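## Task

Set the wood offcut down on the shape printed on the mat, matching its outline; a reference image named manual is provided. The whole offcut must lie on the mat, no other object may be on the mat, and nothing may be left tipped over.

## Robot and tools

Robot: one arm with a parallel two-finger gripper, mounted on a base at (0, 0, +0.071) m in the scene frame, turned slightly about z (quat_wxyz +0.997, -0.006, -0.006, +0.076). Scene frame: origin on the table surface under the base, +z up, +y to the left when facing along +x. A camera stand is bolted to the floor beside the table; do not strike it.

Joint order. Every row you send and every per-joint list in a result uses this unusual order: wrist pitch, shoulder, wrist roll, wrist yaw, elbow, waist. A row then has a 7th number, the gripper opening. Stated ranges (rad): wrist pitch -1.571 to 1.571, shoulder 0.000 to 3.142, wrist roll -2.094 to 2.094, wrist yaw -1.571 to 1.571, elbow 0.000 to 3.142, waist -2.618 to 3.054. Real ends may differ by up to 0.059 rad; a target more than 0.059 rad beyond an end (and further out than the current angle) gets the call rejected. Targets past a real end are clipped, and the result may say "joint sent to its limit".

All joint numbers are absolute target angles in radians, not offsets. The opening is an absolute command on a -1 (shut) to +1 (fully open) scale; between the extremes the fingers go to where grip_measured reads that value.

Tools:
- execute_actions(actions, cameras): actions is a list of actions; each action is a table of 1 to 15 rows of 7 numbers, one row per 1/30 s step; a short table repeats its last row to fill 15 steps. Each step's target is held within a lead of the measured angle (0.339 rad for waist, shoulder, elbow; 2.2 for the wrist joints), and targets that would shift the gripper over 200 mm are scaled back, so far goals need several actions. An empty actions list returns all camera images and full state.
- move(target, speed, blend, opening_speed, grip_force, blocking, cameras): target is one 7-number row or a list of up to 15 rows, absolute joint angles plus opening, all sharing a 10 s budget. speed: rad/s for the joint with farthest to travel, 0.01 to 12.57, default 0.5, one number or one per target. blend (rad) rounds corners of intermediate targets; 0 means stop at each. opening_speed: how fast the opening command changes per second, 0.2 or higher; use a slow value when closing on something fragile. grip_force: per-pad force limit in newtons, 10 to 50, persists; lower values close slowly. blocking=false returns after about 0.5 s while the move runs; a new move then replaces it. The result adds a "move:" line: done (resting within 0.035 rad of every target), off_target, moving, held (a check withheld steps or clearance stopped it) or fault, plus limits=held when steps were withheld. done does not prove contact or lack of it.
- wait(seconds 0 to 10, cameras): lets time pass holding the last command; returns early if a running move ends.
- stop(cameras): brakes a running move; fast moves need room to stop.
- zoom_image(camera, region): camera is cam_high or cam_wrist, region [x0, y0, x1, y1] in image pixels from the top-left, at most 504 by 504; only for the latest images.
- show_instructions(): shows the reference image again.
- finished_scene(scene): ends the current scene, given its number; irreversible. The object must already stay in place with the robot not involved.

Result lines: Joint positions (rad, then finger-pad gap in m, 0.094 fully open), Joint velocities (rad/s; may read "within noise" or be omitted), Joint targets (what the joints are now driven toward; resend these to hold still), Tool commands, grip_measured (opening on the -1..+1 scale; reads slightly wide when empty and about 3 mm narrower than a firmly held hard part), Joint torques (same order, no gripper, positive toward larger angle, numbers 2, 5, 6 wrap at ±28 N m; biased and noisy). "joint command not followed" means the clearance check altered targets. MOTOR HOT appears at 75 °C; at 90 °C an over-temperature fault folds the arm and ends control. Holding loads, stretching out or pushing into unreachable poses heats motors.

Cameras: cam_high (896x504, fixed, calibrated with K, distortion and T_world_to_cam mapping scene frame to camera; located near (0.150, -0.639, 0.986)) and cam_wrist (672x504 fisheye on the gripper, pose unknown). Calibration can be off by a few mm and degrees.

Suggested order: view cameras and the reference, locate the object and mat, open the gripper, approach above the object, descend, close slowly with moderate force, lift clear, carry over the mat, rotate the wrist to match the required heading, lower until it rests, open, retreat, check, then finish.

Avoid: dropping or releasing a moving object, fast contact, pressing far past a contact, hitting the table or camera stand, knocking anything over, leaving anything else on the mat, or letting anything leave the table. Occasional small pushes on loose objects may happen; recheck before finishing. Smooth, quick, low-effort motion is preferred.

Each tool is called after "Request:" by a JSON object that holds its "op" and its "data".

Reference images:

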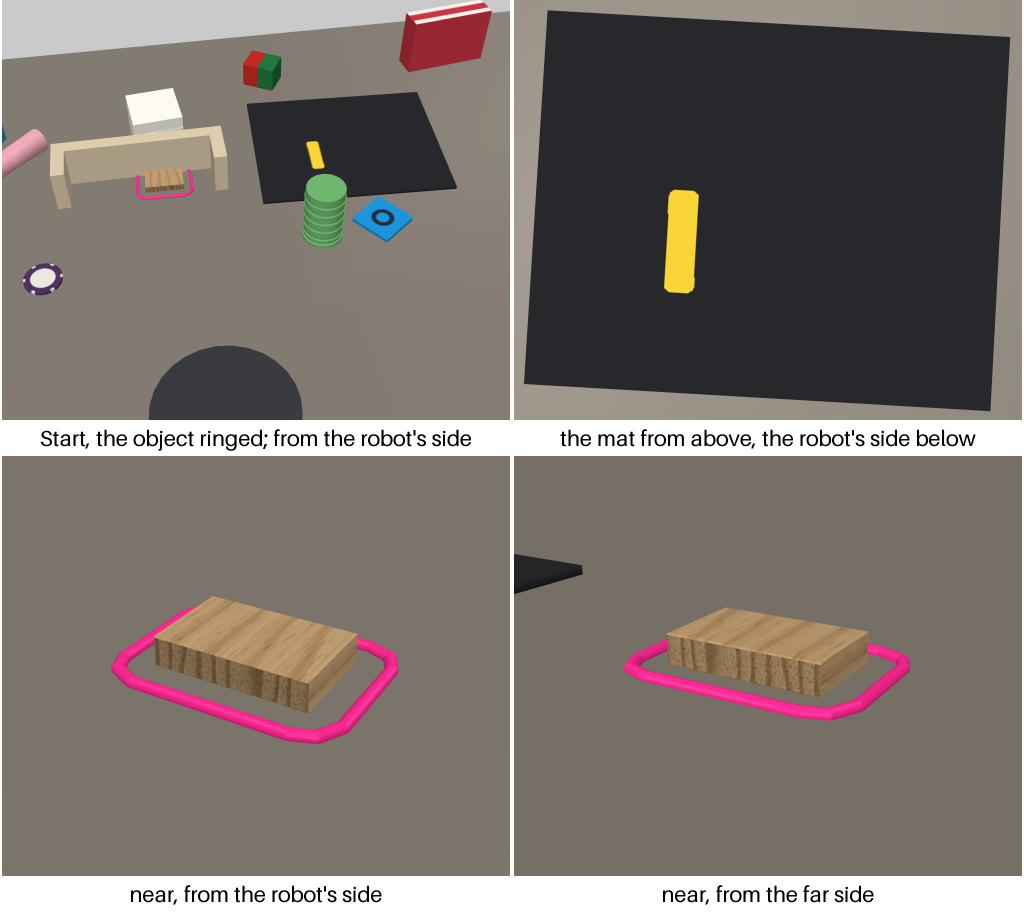

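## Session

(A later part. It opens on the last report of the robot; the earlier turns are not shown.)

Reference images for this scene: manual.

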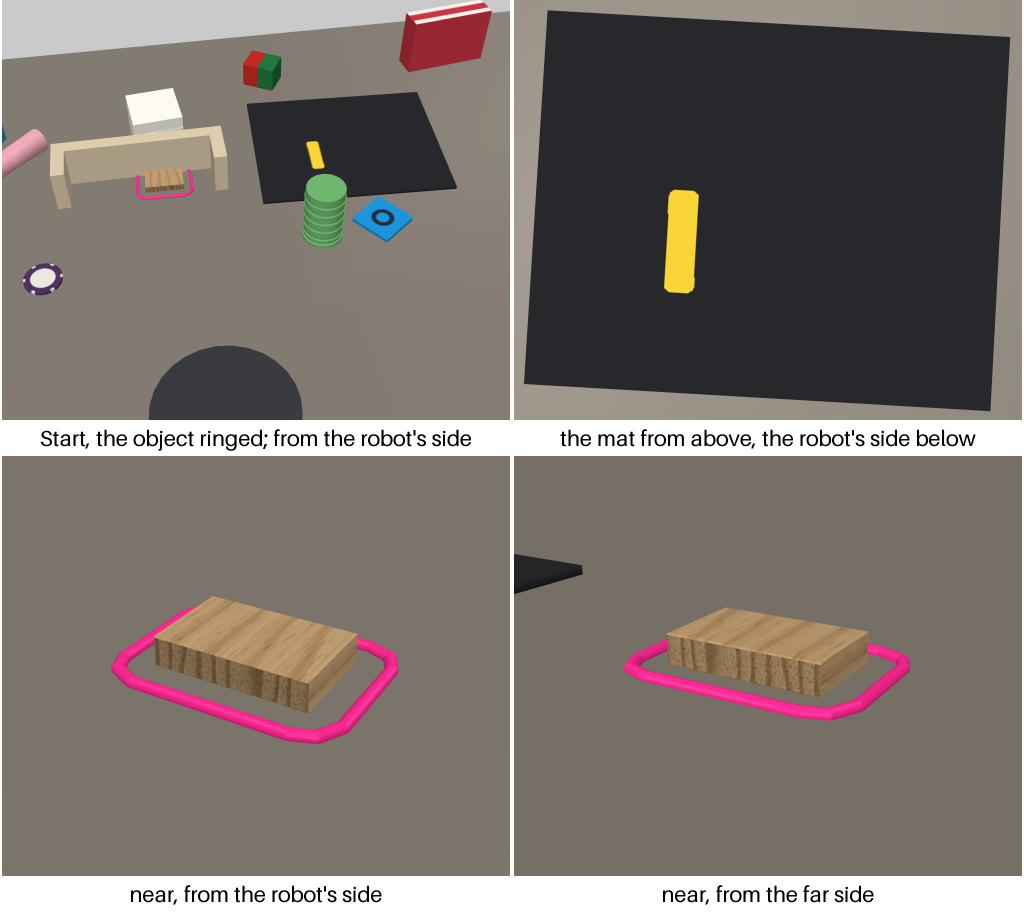

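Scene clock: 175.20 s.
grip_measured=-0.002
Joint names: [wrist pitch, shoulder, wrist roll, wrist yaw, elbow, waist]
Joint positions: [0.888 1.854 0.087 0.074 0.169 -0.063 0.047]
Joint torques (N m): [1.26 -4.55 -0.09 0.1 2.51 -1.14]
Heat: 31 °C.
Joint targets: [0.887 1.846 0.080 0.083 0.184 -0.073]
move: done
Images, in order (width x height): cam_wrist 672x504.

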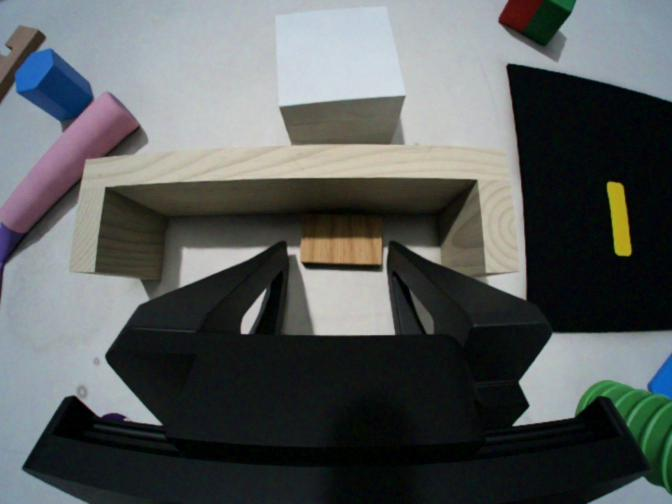

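Request:
{"op": "move", "data": {"target": [[0.887, 1.846, 0.0799, 0.0826, 0.184, -0.0735, -0.55]], "speed": 0.1, "opening_speed": 0.6, "grip_force": 30, "cameras": ["cam_wrist"]}}

Request:
{"op": "zoom_image", "data": {"camera": "cam_wrist", "region": [220, 160, 470, 340]}}

Scene clock: 177.77 s.
grip_measured=-0.217
Joint names: [wrist pitch, shoulder, wrist roll, wrist yaw, elbow, waist]
Joint positions: [0.888 1.854 0.087 0.074 0.169 -0.063 0.037]
Joint torques (N m): [1.25 -4.57 -0.09 0.07 2.48 -0.9]
Heat: 31 °C.
Joint targets: [0.887 1.846 0.080 0.083 0.184 -0.073]
grip_force (N): 30
move: done
Images, in order (width x height): cam_wrist 672x504.

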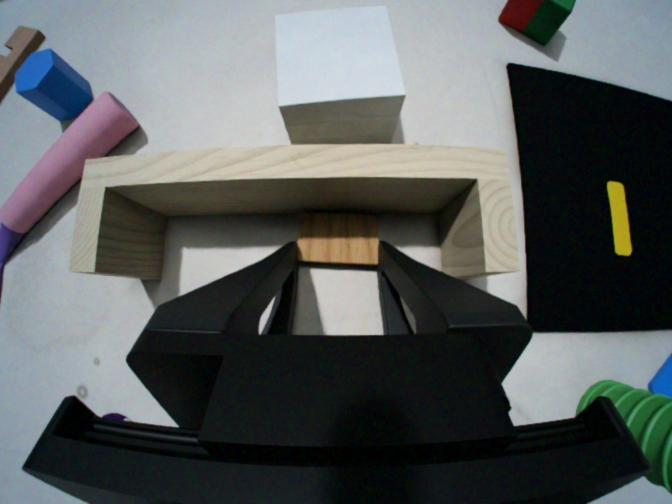

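Scaled by 2.016 from the camera's 672x504 image, which has a finer 960x720 frame.

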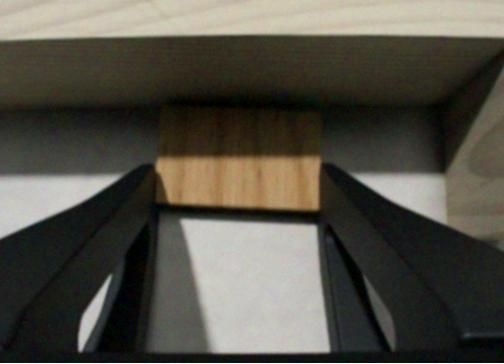

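Request:
{"op": "move", "data": {"target": [[0.629, 1.545, 0.0799, 0.0826, 0.155, -0.0735, -0.55], [-0.1168, 1.0636, 0.0799, 0.0826, 0.3835, -0.0735, -0.55]], "speed": [0.2, 0.7], "blend": [0.03, 0], "cameras": ["all"]}}

Request:
{"op": "zoom_image", "data": {"camera": "cam_wrist", "region": [220, 160, 470, 340]}}

Scene clock: 190.30 s.
grip_measured=-0.217
Joint names: [wrist pitch, shoulder, wrist roll, wrist yaw, elbow, waist]
Joint positions: [-0.116 1.082 0.087 0.074 0.352 -0.063 0.037]
Joint torques (N m): [1.2 -2.84 -0.07 0.11 7.56 -1.06]
Heat: 31 °C.
Joint targets: [-0.117 1.064 0.080 0.083 0.384 -0.073]
grip_force (N): 30
move: done

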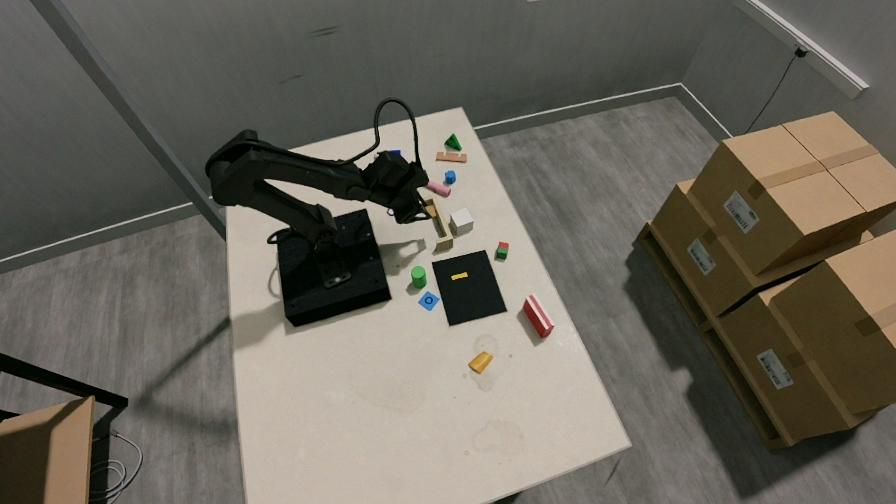

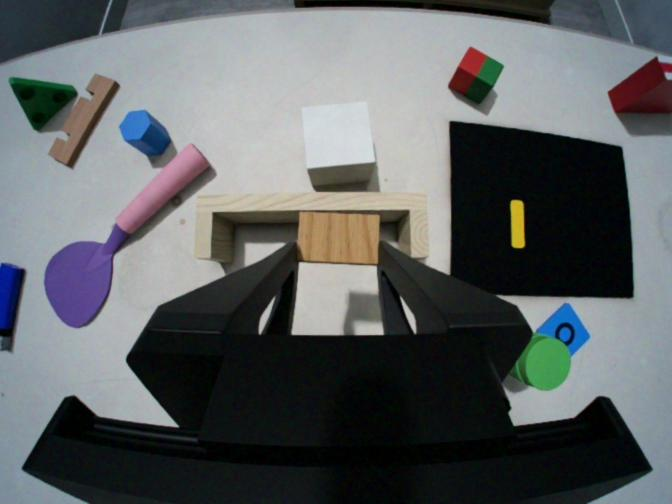

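Scaled by 2.016 from the camera's 672x504 image, which has a finer 960x720 frame.

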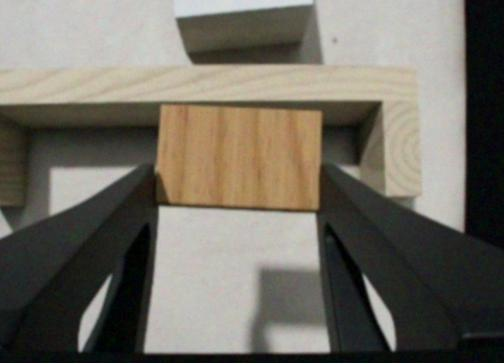

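Request:
{"op": "move", "data": {"target": [[-1.0106, 1.6738, 0.397, -0.2466, 1.2097, -0.483, -0.55], [-1.4671, 2.3981, 0.6861, -0.5868, 1.7289, -0.9105, -0.55]], "speed": [0.8, 0.7], "blend": [0.12, 0], "cameras": ["all"]}}

Request:
{"op": "zoom_image", "data": {"camera": "cam_wrist", "region": [180, 100, 500, 340]}}

Request:
{"op": "zoom_image", "data": {"camera": "cam_high", "region": [400, 210, 520, 340]}}

Scene clock: 198.33 s.
grip_measured=-0.218
Joint names: [wrist pitch, shoulder, wrist roll, wrist yaw, elbow, waist]
Joint positions: [-1.444 2.394 0.678 -0.572 1.703 -0.915 0.037]
Joint torques (N m): [-1.21 -9.51 0.12 -0.37 5.5 0.42]
Heat: 32 °C.
Joint targets: [-1.467 2.398 0.686 -0.587 1.729 -0.911]
grip_force (N): 30
move: done

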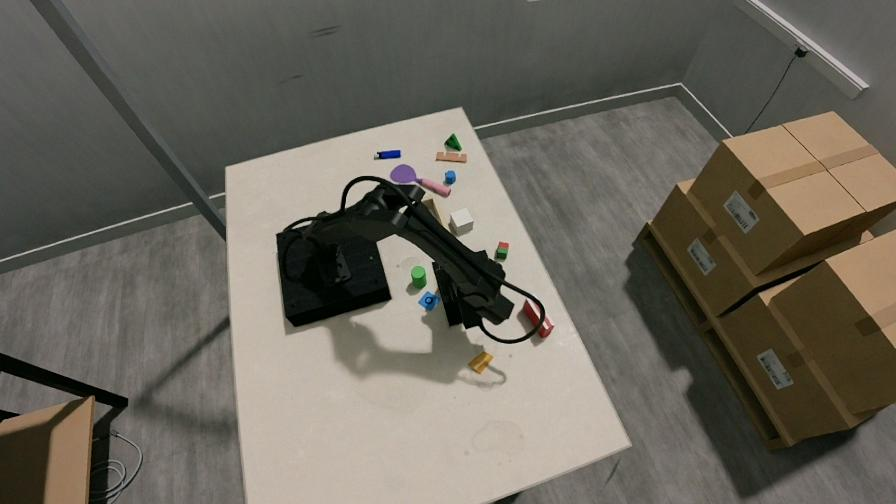

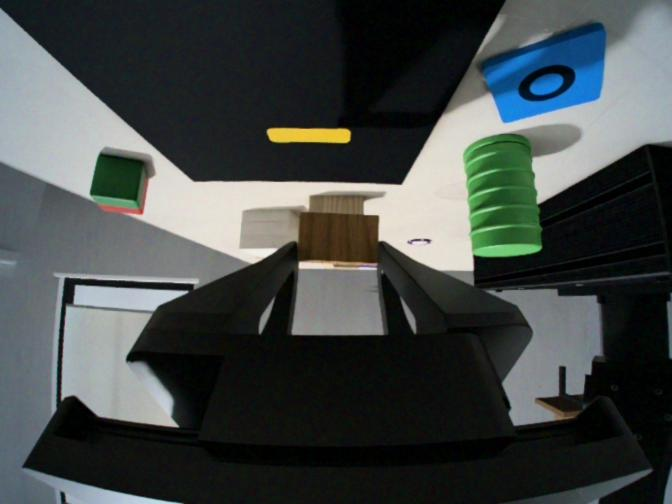

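Scaled by 1.575 from the camera's 672x504 image, which has a finer 960x720 frame.

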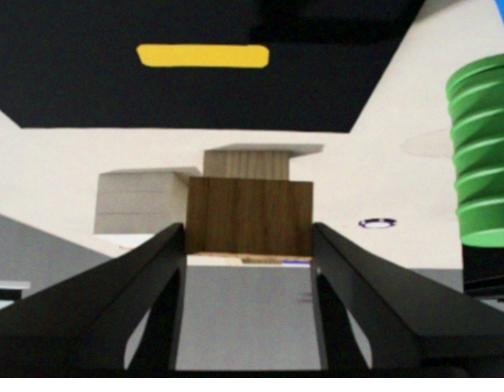

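Scaled by 3.877 from the camera's 896x504 image, which has a finer 1280x720 frame.

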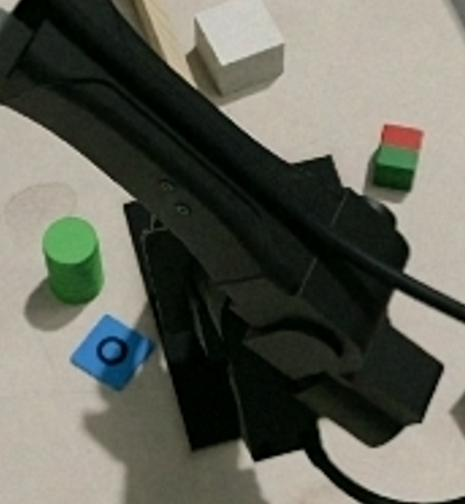

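Request:
{"op": "move", "data": {"target": [-1.387, 2.502, 0.708, -0.598, 1.799, -0.89, -0.55], "speed": 0.3, "cameras": ["cam_wrist"]}}

Request:
{"op": "zoom_image", "data": {"camera": "cam_wrist", "region": [220, 120, 460, 290]}}

Scene clock: 206.80 s.
grip_measured=-0.218
Joint names: [wrist pitch, shoulder, wrist roll, wrist yaw, elbow, waist]
Joint positions: [-1.397 2.492 0.7 -0.584 1.773 -0.896 0.037]
Joint torques (N m): [-0.84 -9.51 0.11 -0.45 5.41 0.66]
Heat: 32 °C.
Joint targets: [-1.387 2.502 0.708 -0.598 1.799 -0.890]
grip_force (N): 30
move: done
Images, in order (width x height): cam_wrist 672x504.

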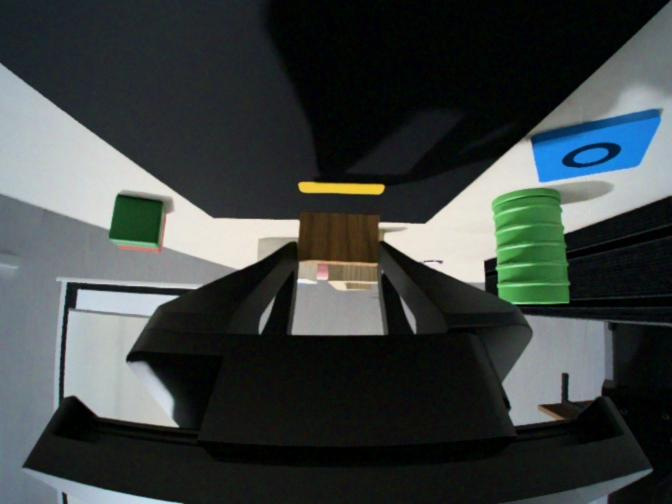

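Scaled by 2.100 from the camera's 672x504 image, which has a finer 960x720 frame.

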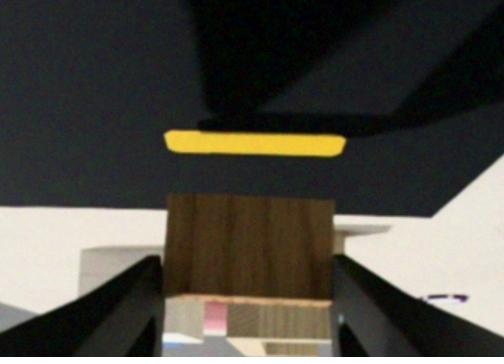

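Request:
{"op": "move", "data": {"target": [-1.362, 2.52, 0.708, -0.598, 1.76, -0.89, -0.55], "speed": 0.1, "cameras": ["cam_wrist"]}}

Request:
{"op": "zoom_image", "data": {"camera": "cam_wrist", "region": [260, 150, 420, 280]}}

Scene clock: 217.47 s.
grip_measured=-0.218
Joint names: [wrist pitch, shoulder, wrist roll, wrist yaw, elbow, waist]
Joint positions: [-1.373 2.506 0.7 -0.584 1.766 -0.896 0.037]
Joint torques (N m): [-0.78 -9.14 0.08 -0.41 2.67 0.51]
Heat: 32 °C.
Joint targets: [-1.362 2.520 0.708 -0.598 1.760 -0.890]
grip_force (N): 30
move: done
Images, in order (width x height): cam_wrist 672x504.

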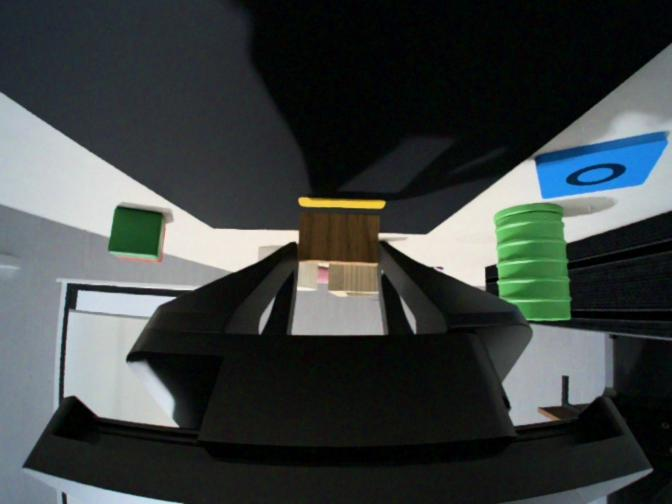

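Scaled by 3.150 from the camera's 672x504 image, which has a finer 960x720 frame.

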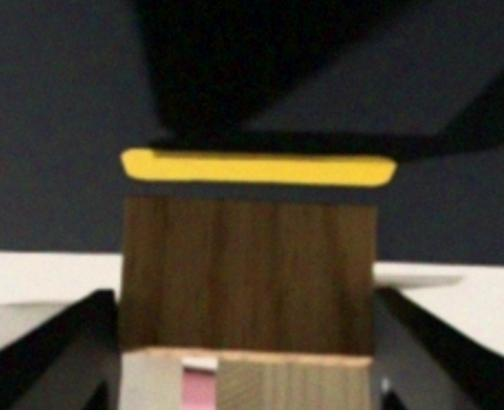

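Request:
{"op": "move", "data": {"target": [-1.333, 2.515, 0.7153, -0.6016, 1.732, -0.8834, -0.55], "speed": 0.08, "cameras": ["cam_wrist"]}}

Request:
{"op": "zoom_image", "data": {"camera": "cam_wrist", "region": [260, 150, 420, 280]}}

Scene clock: 225.10 s.
grip_measured=-0.218
Joint names: [wrist pitch, shoulder, wrist roll, wrist yaw, elbow, waist]
Joint positions: [-1.344 2.506 0.707 -0.587 1.738 -0.893 0.037]
Joint torques (N m): [-0.76 -9.51 0.11 -0.41 2.59 1.1]
Heat: 32 °C.
Joint targets: [-1.333 2.515 0.715 -0.602 1.732 -0.883]
grip_force (N): 30
move: done
Images, in order (width x height): cam_wrist 672x504.

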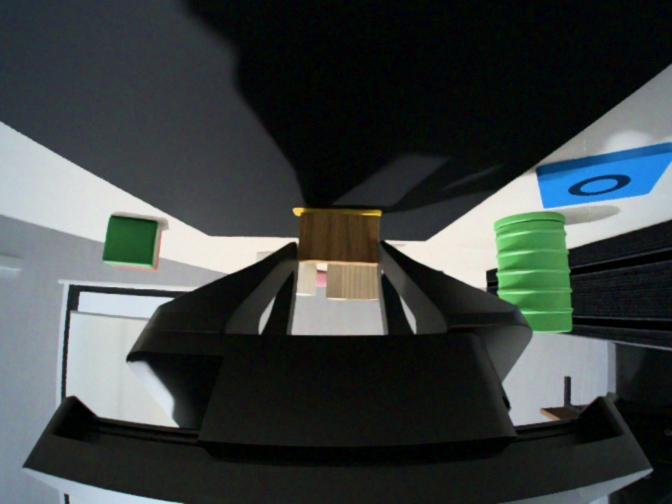

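Scaled by 3.150 from the camera's 672x504 image, which has a finer 960x720 frame.

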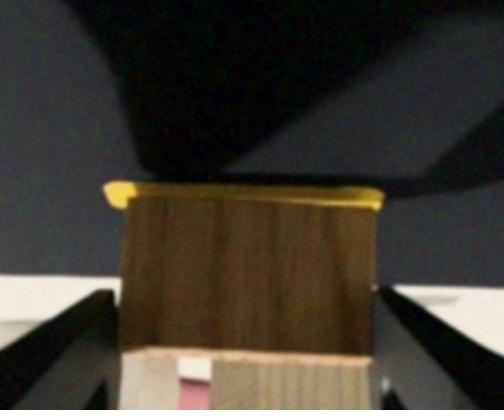

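Request:
{"op": "move", "data": {"target": [-1.326, 2.525, 0.7153, -0.6016, 1.73, -0.879, -0.55], "speed": 0.05, "cameras": ["cam_wrist"]}}

Request:
{"op": "zoom_image", "data": {"camera": "cam_wrist", "region": [260, 150, 420, 280]}}

Scene clock: 230.10 s.
grip_measured=-0.218
Joint names: [wrist pitch, shoulder, wrist roll, wrist yaw, elbow, waist]
Joint positions: [-1.337 2.506 0.707 -0.587 1.738 -0.887 0.037]
Joint torques (N m): [-0.8 -8.65 0.1 -0.44 2.62 0.84]
Heat: 32 °C.
Joint targets: [-1.326 2.525 0.715 -0.601 1.730 -0.879]
grip_force (N): 30
move: done
Images, in order (width x height): cam_wrist 672x504.

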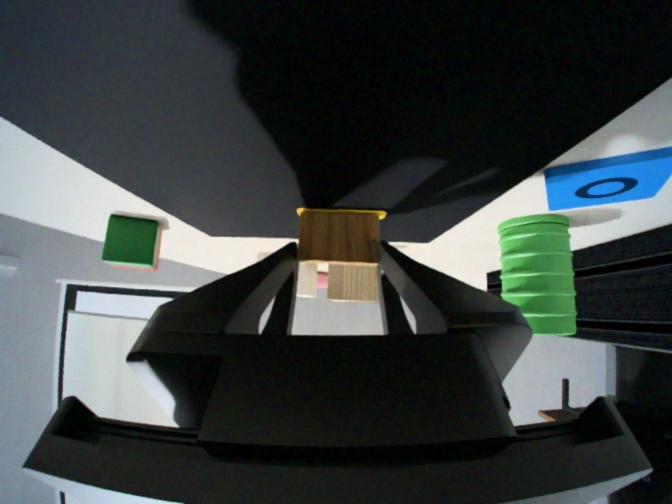

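Scaled by 3.150 from the camera's 672x504 image, which has a finer 960x720 frame.

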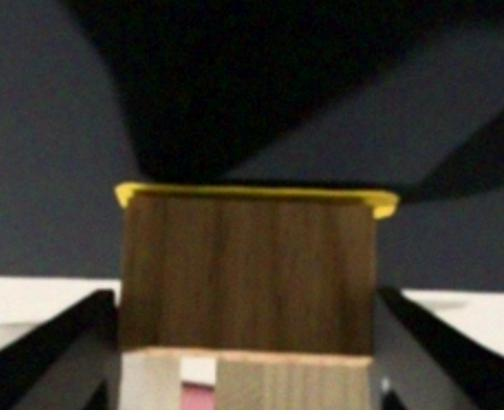

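Request:
{"op": "move", "data": {"target": [-1.326, 2.525, 0.7153, -0.6016, 1.721, -0.879, -0.55], "speed": 0.05, "cameras": ["cam_wrist"]}}

Request:
{"op": "zoom_image", "data": {"camera": "cam_wrist", "region": [280, 190, 400, 280]}}

Scene clock: 233.50 s.
grip_measured=-0.218
Joint names: [wrist pitch, shoulder, wrist roll, wrist yaw, elbow, waist]
Joint positions: [-1.336 2.506 0.707 -0.59 1.728 -0.887 0.037]
Joint torques (N m): [-0.87 -8.65 0.09 -0.43 2.51 0.68]
Heat: 32 °C.
Joint targets: [-1.326 2.525 0.715 -0.602 1.721 -0.879]
grip_force (N): 30
move: done
Images, in order (width x height): cam_wrist 672x504.

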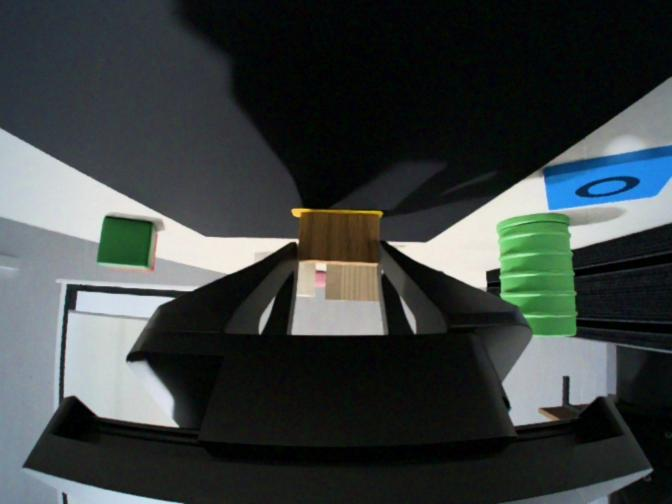

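Scaled by 4.200 from the camera's 672x504 image, which has a finer 960x720 frame.

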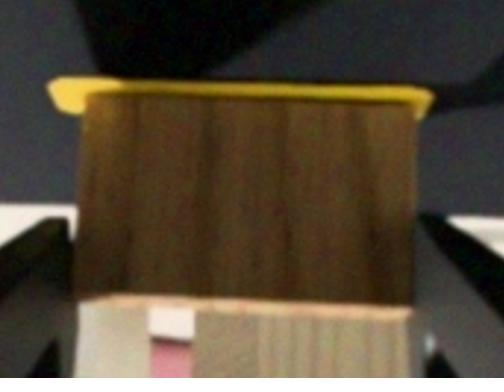

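Request:
{"op": "move", "data": {"target": [-1.3185, 2.525, 0.7153, -0.6016, 1.721, -0.879, -0.55], "speed": 0.05, "cameras": ["cam_wrist"]}}

Request:
{"op": "zoom_image", "data": {"camera": "cam_wrist", "region": [280, 190, 400, 280]}}

Scene clock: 237.87 s.
grip_measured=-0.218
Joint names: [wrist pitch, shoulder, wrist roll, wrist yaw, elbow, waist]
Joint positions: [-1.335 2.506 0.707 -0.59 1.728 -0.887 0.037]
Joint torques (N m): [-0.7 -8.85 0.06 -0.35 2.55 0.69]
Heat: 32 °C.
Joint targets: [-1.318 2.525 0.715 -0.602 1.721 -0.879]
grip_force (N): 30
move: done
Images, in order (width x height): cam_wrist 672x504.

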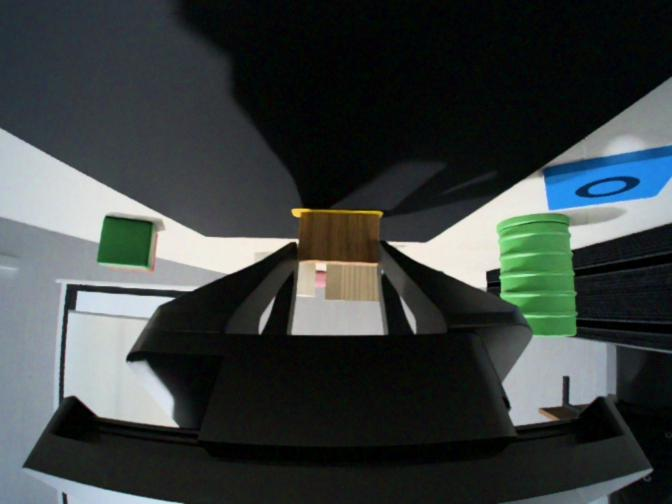

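Scaled by 4.200 from the camera's 672x504 image, which has a finer 960x720 frame.

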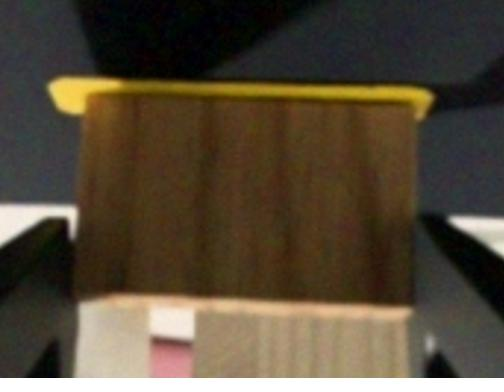

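Request:
{"op": "move", "data": {"target": [-1.314, 2.458, 0.7153, -0.6016, 1.721, -0.879, -0.55], "speed": 0.08, "cameras": ["cam_wrist"]}}

Request:
{"op": "zoom_image", "data": {"camera": "cam_wrist", "region": [280, 190, 400, 280]}}

Scene clock: 243.90 s.
grip_measured=-0.218
Joint names: [wrist pitch, shoulder, wrist roll, wrist yaw, elbow, waist]
Joint positions: [-1.334 2.506 0.707 -0.591 1.728 -0.887 0.037]
Joint torques (N m): [-0.73 -13.71 0.09 -0.4 2.32 0.61]
Heat: 32 °C.
Joint targets: [-1.314 2.458 0.715 -0.602 1.721 -0.879]
grip_force (N): 30
move: off_target; the shoulder is farthest, 0.048 rad from its target
Images, in order (width x height): cam_wrist 672x504.

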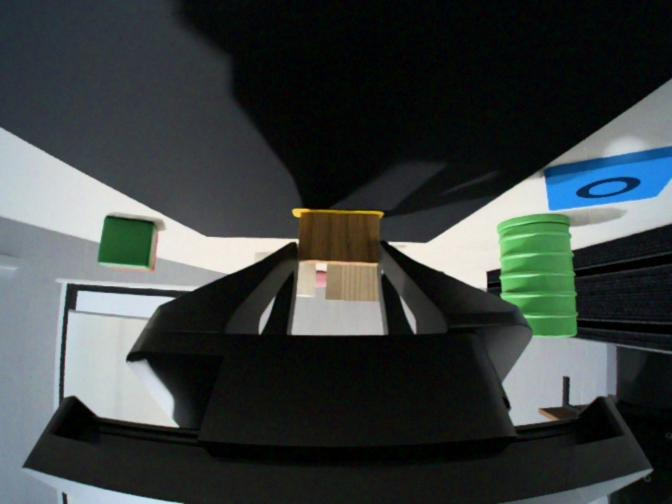

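Scaled by 4.200 from the camera's 672x504 image, which has a finer 960x720 frame.

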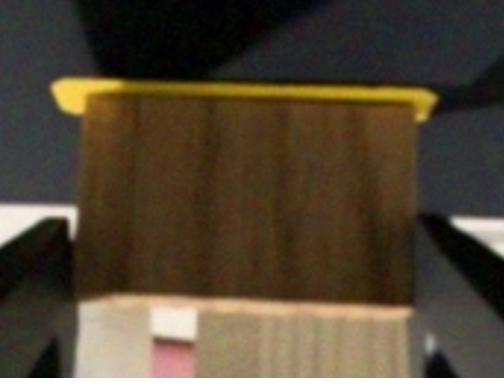

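Request:
{"op": "move", "data": {"target": [-1.314, 2.445, 0.7153, -0.6016, 1.721, -0.879, -0.55], "speed": 0.08, "cameras": ["cam_wrist"]}}

Request:
{"op": "zoom_image", "data": {"camera": "cam_wrist", "region": [280, 190, 400, 280]}}

Scene clock: 245.47 s.
grip_measured=-0.218
Joint names: [wrist pitch, shoulder, wrist roll, wrist yaw, elbow, waist]
Joint positions: [-1.326 2.503 0.707 -0.591 1.728 -0.887 0.037]
Joint torques (N m): [-0.8 -14.28 0.02 -0.42 2.56 0.77]
Heat: 33 °C.
Joint targets: [-1.314 2.445 0.715 -0.602 1.721 -0.879]
grip_force (N): 30
move: off_target; the shoulder is farthest, 0.058 rad from its target
Images, in order (width x height): cam_wrist 672x504.

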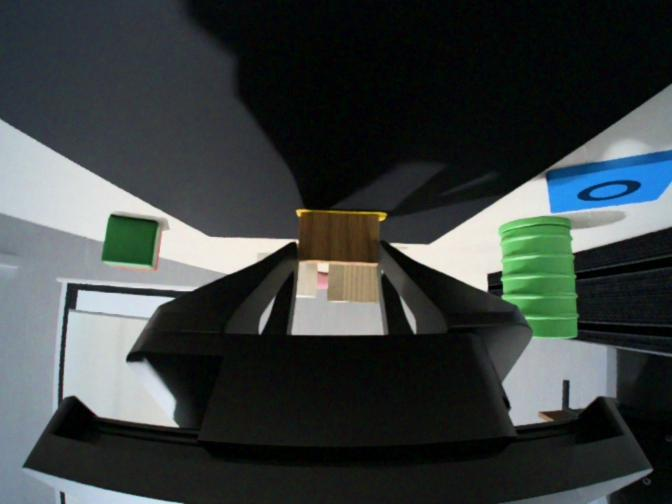

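Scaled by 4.200 from the camera's 672x504 image, which has a finer 960x720 frame.

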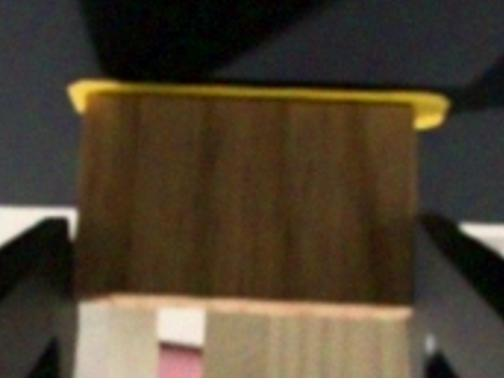

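Request:
{"op": "move", "data": {"target": [-1.314, 2.437, 0.7153, -0.6016, 1.721, -0.898, -0.55], "speed": 0.08, "cameras": ["cam_wrist"]}}

Request:
{"op": "zoom_image", "data": {"camera": "cam_wrist", "region": [280, 190, 400, 280]}}

Scene clock: 247.57 s.
grip_measured=-0.218
Joint names: [wrist pitch, shoulder, wrist roll, wrist yaw, elbow, waist]
Joint positions: [-1.324 2.494 0.707 -0.591 1.728 -0.89 0.037]
Joint torques (N m): [-0.85 -14.45 0.08 -0.42 2.58 -0.81]
Heat: 34 °C.
Joint targets: [-1.314 2.437 0.715 -0.602 1.721 -0.898]
grip_force (N): 30
move: off_target; the shoulder is farthest, 0.057 rad from its target
Images, in order (width x height): cam_wrist 672x504.

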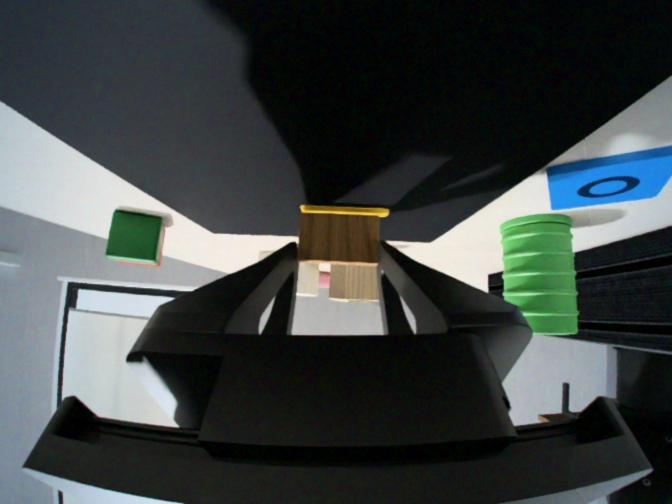

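Scaled by 4.200 from the camera's 672x504 image, which has a finer 960x720 frame.

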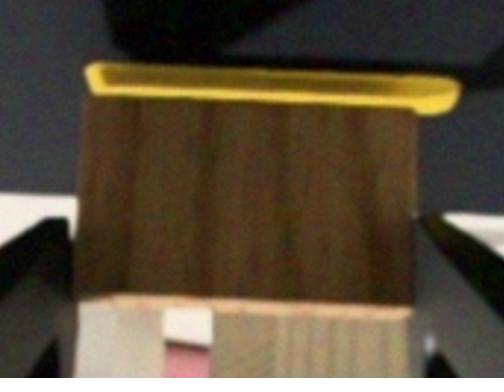

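Request:
{"op": "move", "data": {"target": [-1.314, 2.508, 0.7153, -0.6016, 1.7177, -0.9007, -0.55], "speed": 0.06, "cameras": ["cam_wrist"]}}

Request:
{"op": "zoom_image", "data": {"camera": "cam_wrist", "region": [280, 190, 400, 280]}}

Scene clock: 250.70 s.
grip_measured=-0.218
Joint names: [wrist pitch, shoulder, wrist roll, wrist yaw, elbow, waist]
Joint positions: [-1.324 2.494 0.707 -0.591 1.728 -0.893 0.037]
Joint torques (N m): [-0.75 -9.26 0.06 -0.4 2.3 -0.66]
Heat: 34 °C.
Joint targets: [-1.314 2.508 0.715 -0.602 1.718 -0.901]
grip_force (N): 30
move: done
Images, in order (width x height): cam_wrist 672x504.

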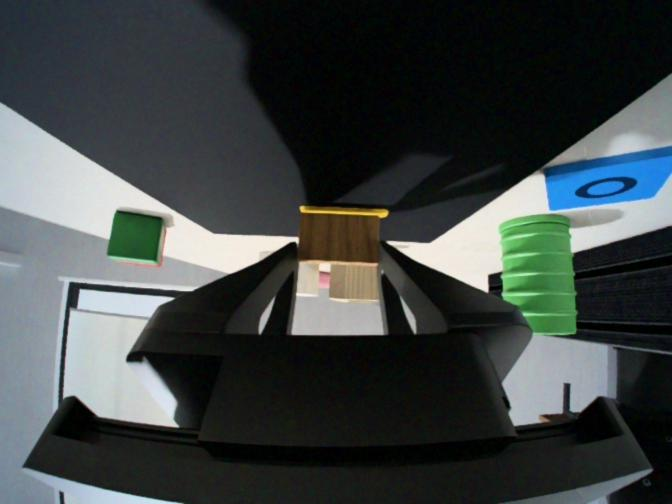

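Scaled by 4.200 from the camera's 672x504 image, which has a finer 960x720 frame.

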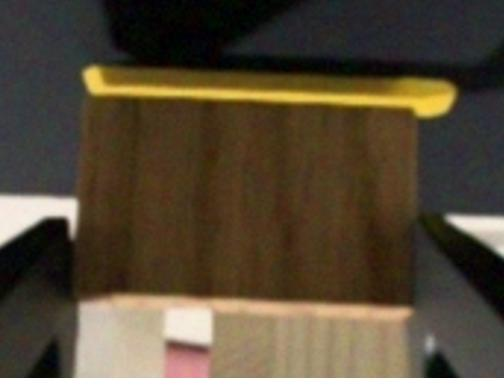

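Request:
{"op": "move", "data": {"target": [-1.314, 2.513, 0.7153, -0.6016, 1.7135, -0.9007, -0.55], "speed": 0.06, "cameras": ["cam_wrist"]}}

Request:
{"op": "zoom_image", "data": {"camera": "cam_wrist", "region": [280, 190, 400, 280]}}

Scene clock: 252.53 s.
grip_measured=-0.218
Joint names: [wrist pitch, shoulder, wrist roll, wrist yaw, elbow, waist]
Joint positions: [-1.324 2.494 0.707 -0.591 1.72 -0.893 0.037]
Joint torques (N m): [-0.73 -8.68 0.05 -0.34 2.62 -0.76]
Heat: 34 °C.
Joint targets: [-1.314 2.513 0.715 -0.602 1.714 -0.901]
grip_force (N): 30
move: done
Images, in order (width x height): cam_wrist 672x504.

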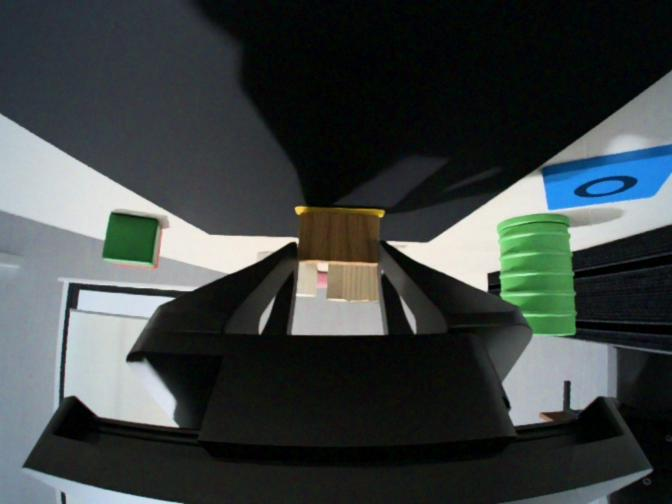

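Scaled by 4.200 from the camera's 672x504 image, which has a finer 960x720 frame.

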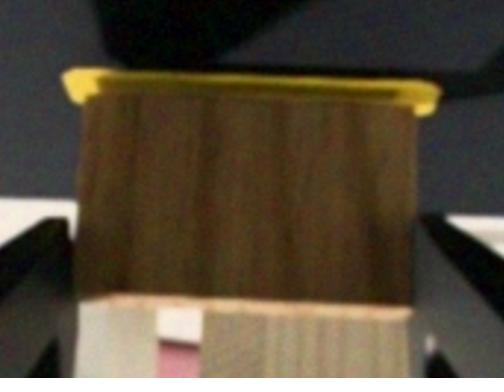

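Request:
{"op": "move", "data": {"target": [-1.314, 2.5165, 0.7153, -0.6016, 1.7135, -0.9007, -0.55], "speed": 0.06, "cameras": ["cam_wrist"]}}

Request:
{"op": "zoom_image", "data": {"camera": "cam_wrist", "region": [280, 190, 400, 280]}}

Scene clock: 254.50 s.
grip_measured=-0.218
Joint names: [wrist pitch, shoulder, wrist roll, wrist yaw, elbow, waist]
Joint positions: [-1.324 2.5 0.707 -0.592 1.72 -0.893 0.037]
Joint torques (N m): [-0.77 -8.79 0.07 -0.43 2.73 -0.84]
Heat: 34 °C.
Joint targets: [-1.314 2.516 0.715 -0.602 1.714 -0.901]
grip_force (N): 30
move: done
Images, in order (width x height): cam_wrist 672x504.

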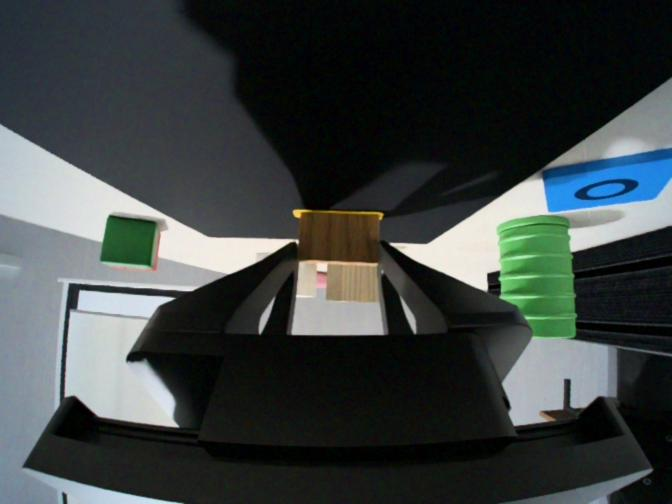

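Scaled by 4.200 from the camera's 672x504 image, which has a finer 960x720 frame.

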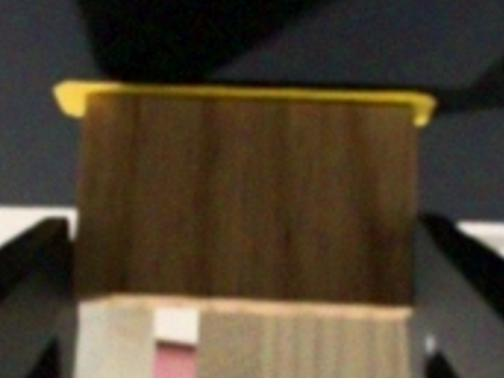

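Request:
{"op": "move", "data": {"target": [[-1.314, 2.5165, 0.7153, -0.6016, 1.7135, -0.9007, 0.6]], "speed": 0.06, "opening_speed": 0.8, "cameras": ["cam_wrist"]}}

Request:
{"op": "zoom_image", "data": {"camera": "cam_wrist", "region": [280, 190, 400, 280]}}

Scene clock: 260.77 s.
grip_measured=+0.597
Joint names: [wrist pitch, shoulder, wrist roll, wrist yaw, elbow, waist]
Joint positions: [-1.324 2.5 0.708 -0.592 1.72 -0.893 0.075]
Joint torques (N m): [-0.82 -8.88 0.09 -0.41 2.51 -0.75]
Heat: 34 °C.
Joint targets: [-1.314 2.516 0.715 -0.602 1.714 -0.901]
grip_force (N): 30
move: done
Images, in order (width x height): cam_wrist 672x504.

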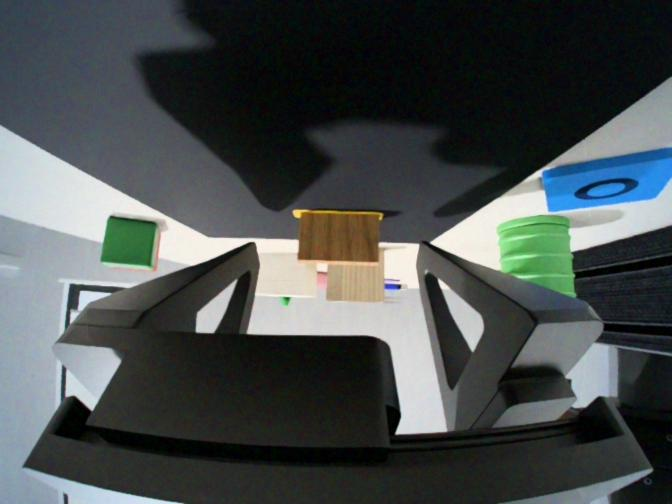

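Scaled by 4.200 from the camera's 672x504 image, which has a finer 960x720 frame.

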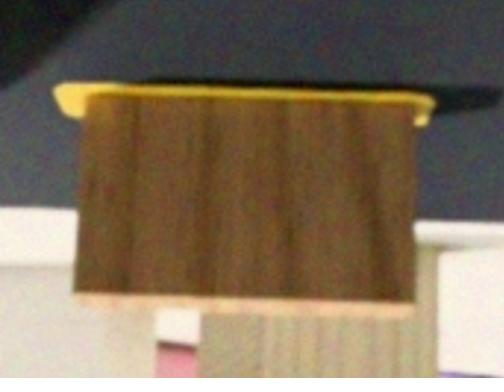

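Request:
{"op": "move", "data": {"target": [[-1.33, 2.375, 0.7153, -0.6016, 1.7135, -0.9007, 0.6], [-1.25, 2.2, 0.66, -0.5, 1.68, -0.89, 0.6], [-1.0106, 1.6738, 0.397, -0.2466, 1.2097, -0.6, 0.6]], "speed": [0.12, 0.4, 0.8], "blend": [0.02, 0.08, 0], "cameras": ["all"]}}

Request:
{"op": "zoom_image", "data": {"camera": "cam_high", "region": [420, 235, 520, 335]}}

Scene clock: 264.93 s.
grip_measured=+0.597
Joint names: [wrist pitch, shoulder, wrist roll, wrist yaw, elbow, waist]
Joint positions: [-1.034 1.704 0.409 -0.254 1.217 -0.602 0.075]
Joint torques (N m): [0.35 -8.03 -0.09 -0.11 3.69 0.1]
Heat: 34 °C.
Joint targets: [-1.011 1.674 0.397 -0.247 1.210 -0.600]
grip_force (N): 30
move: done

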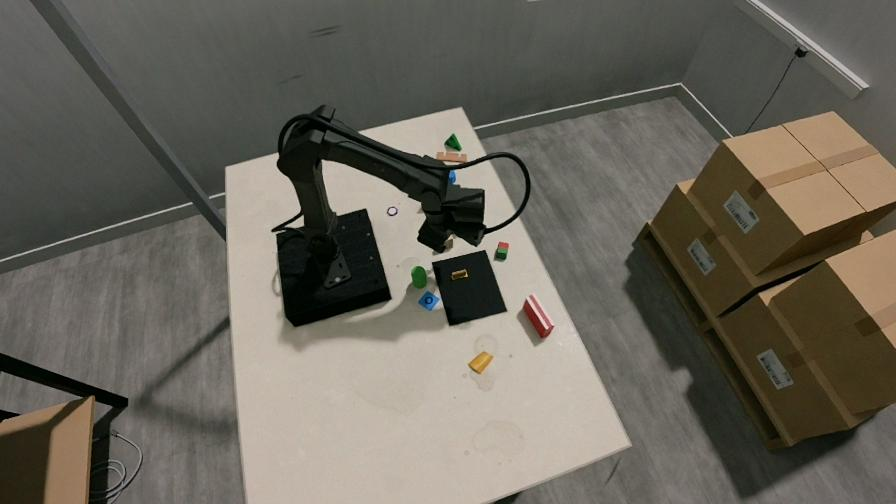

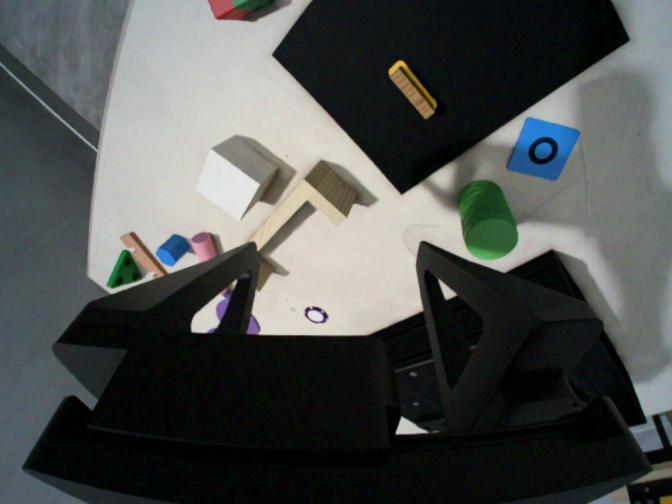

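Scaled by 5.040 from the camera's 896x504 image, which has a finer 1280x720 frame.

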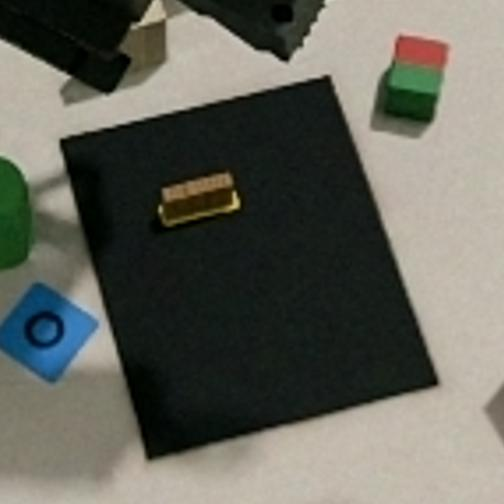

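Request:
{"op": "finished_scene", "data": {"scene": 2}}

The scene is finished: the task was done.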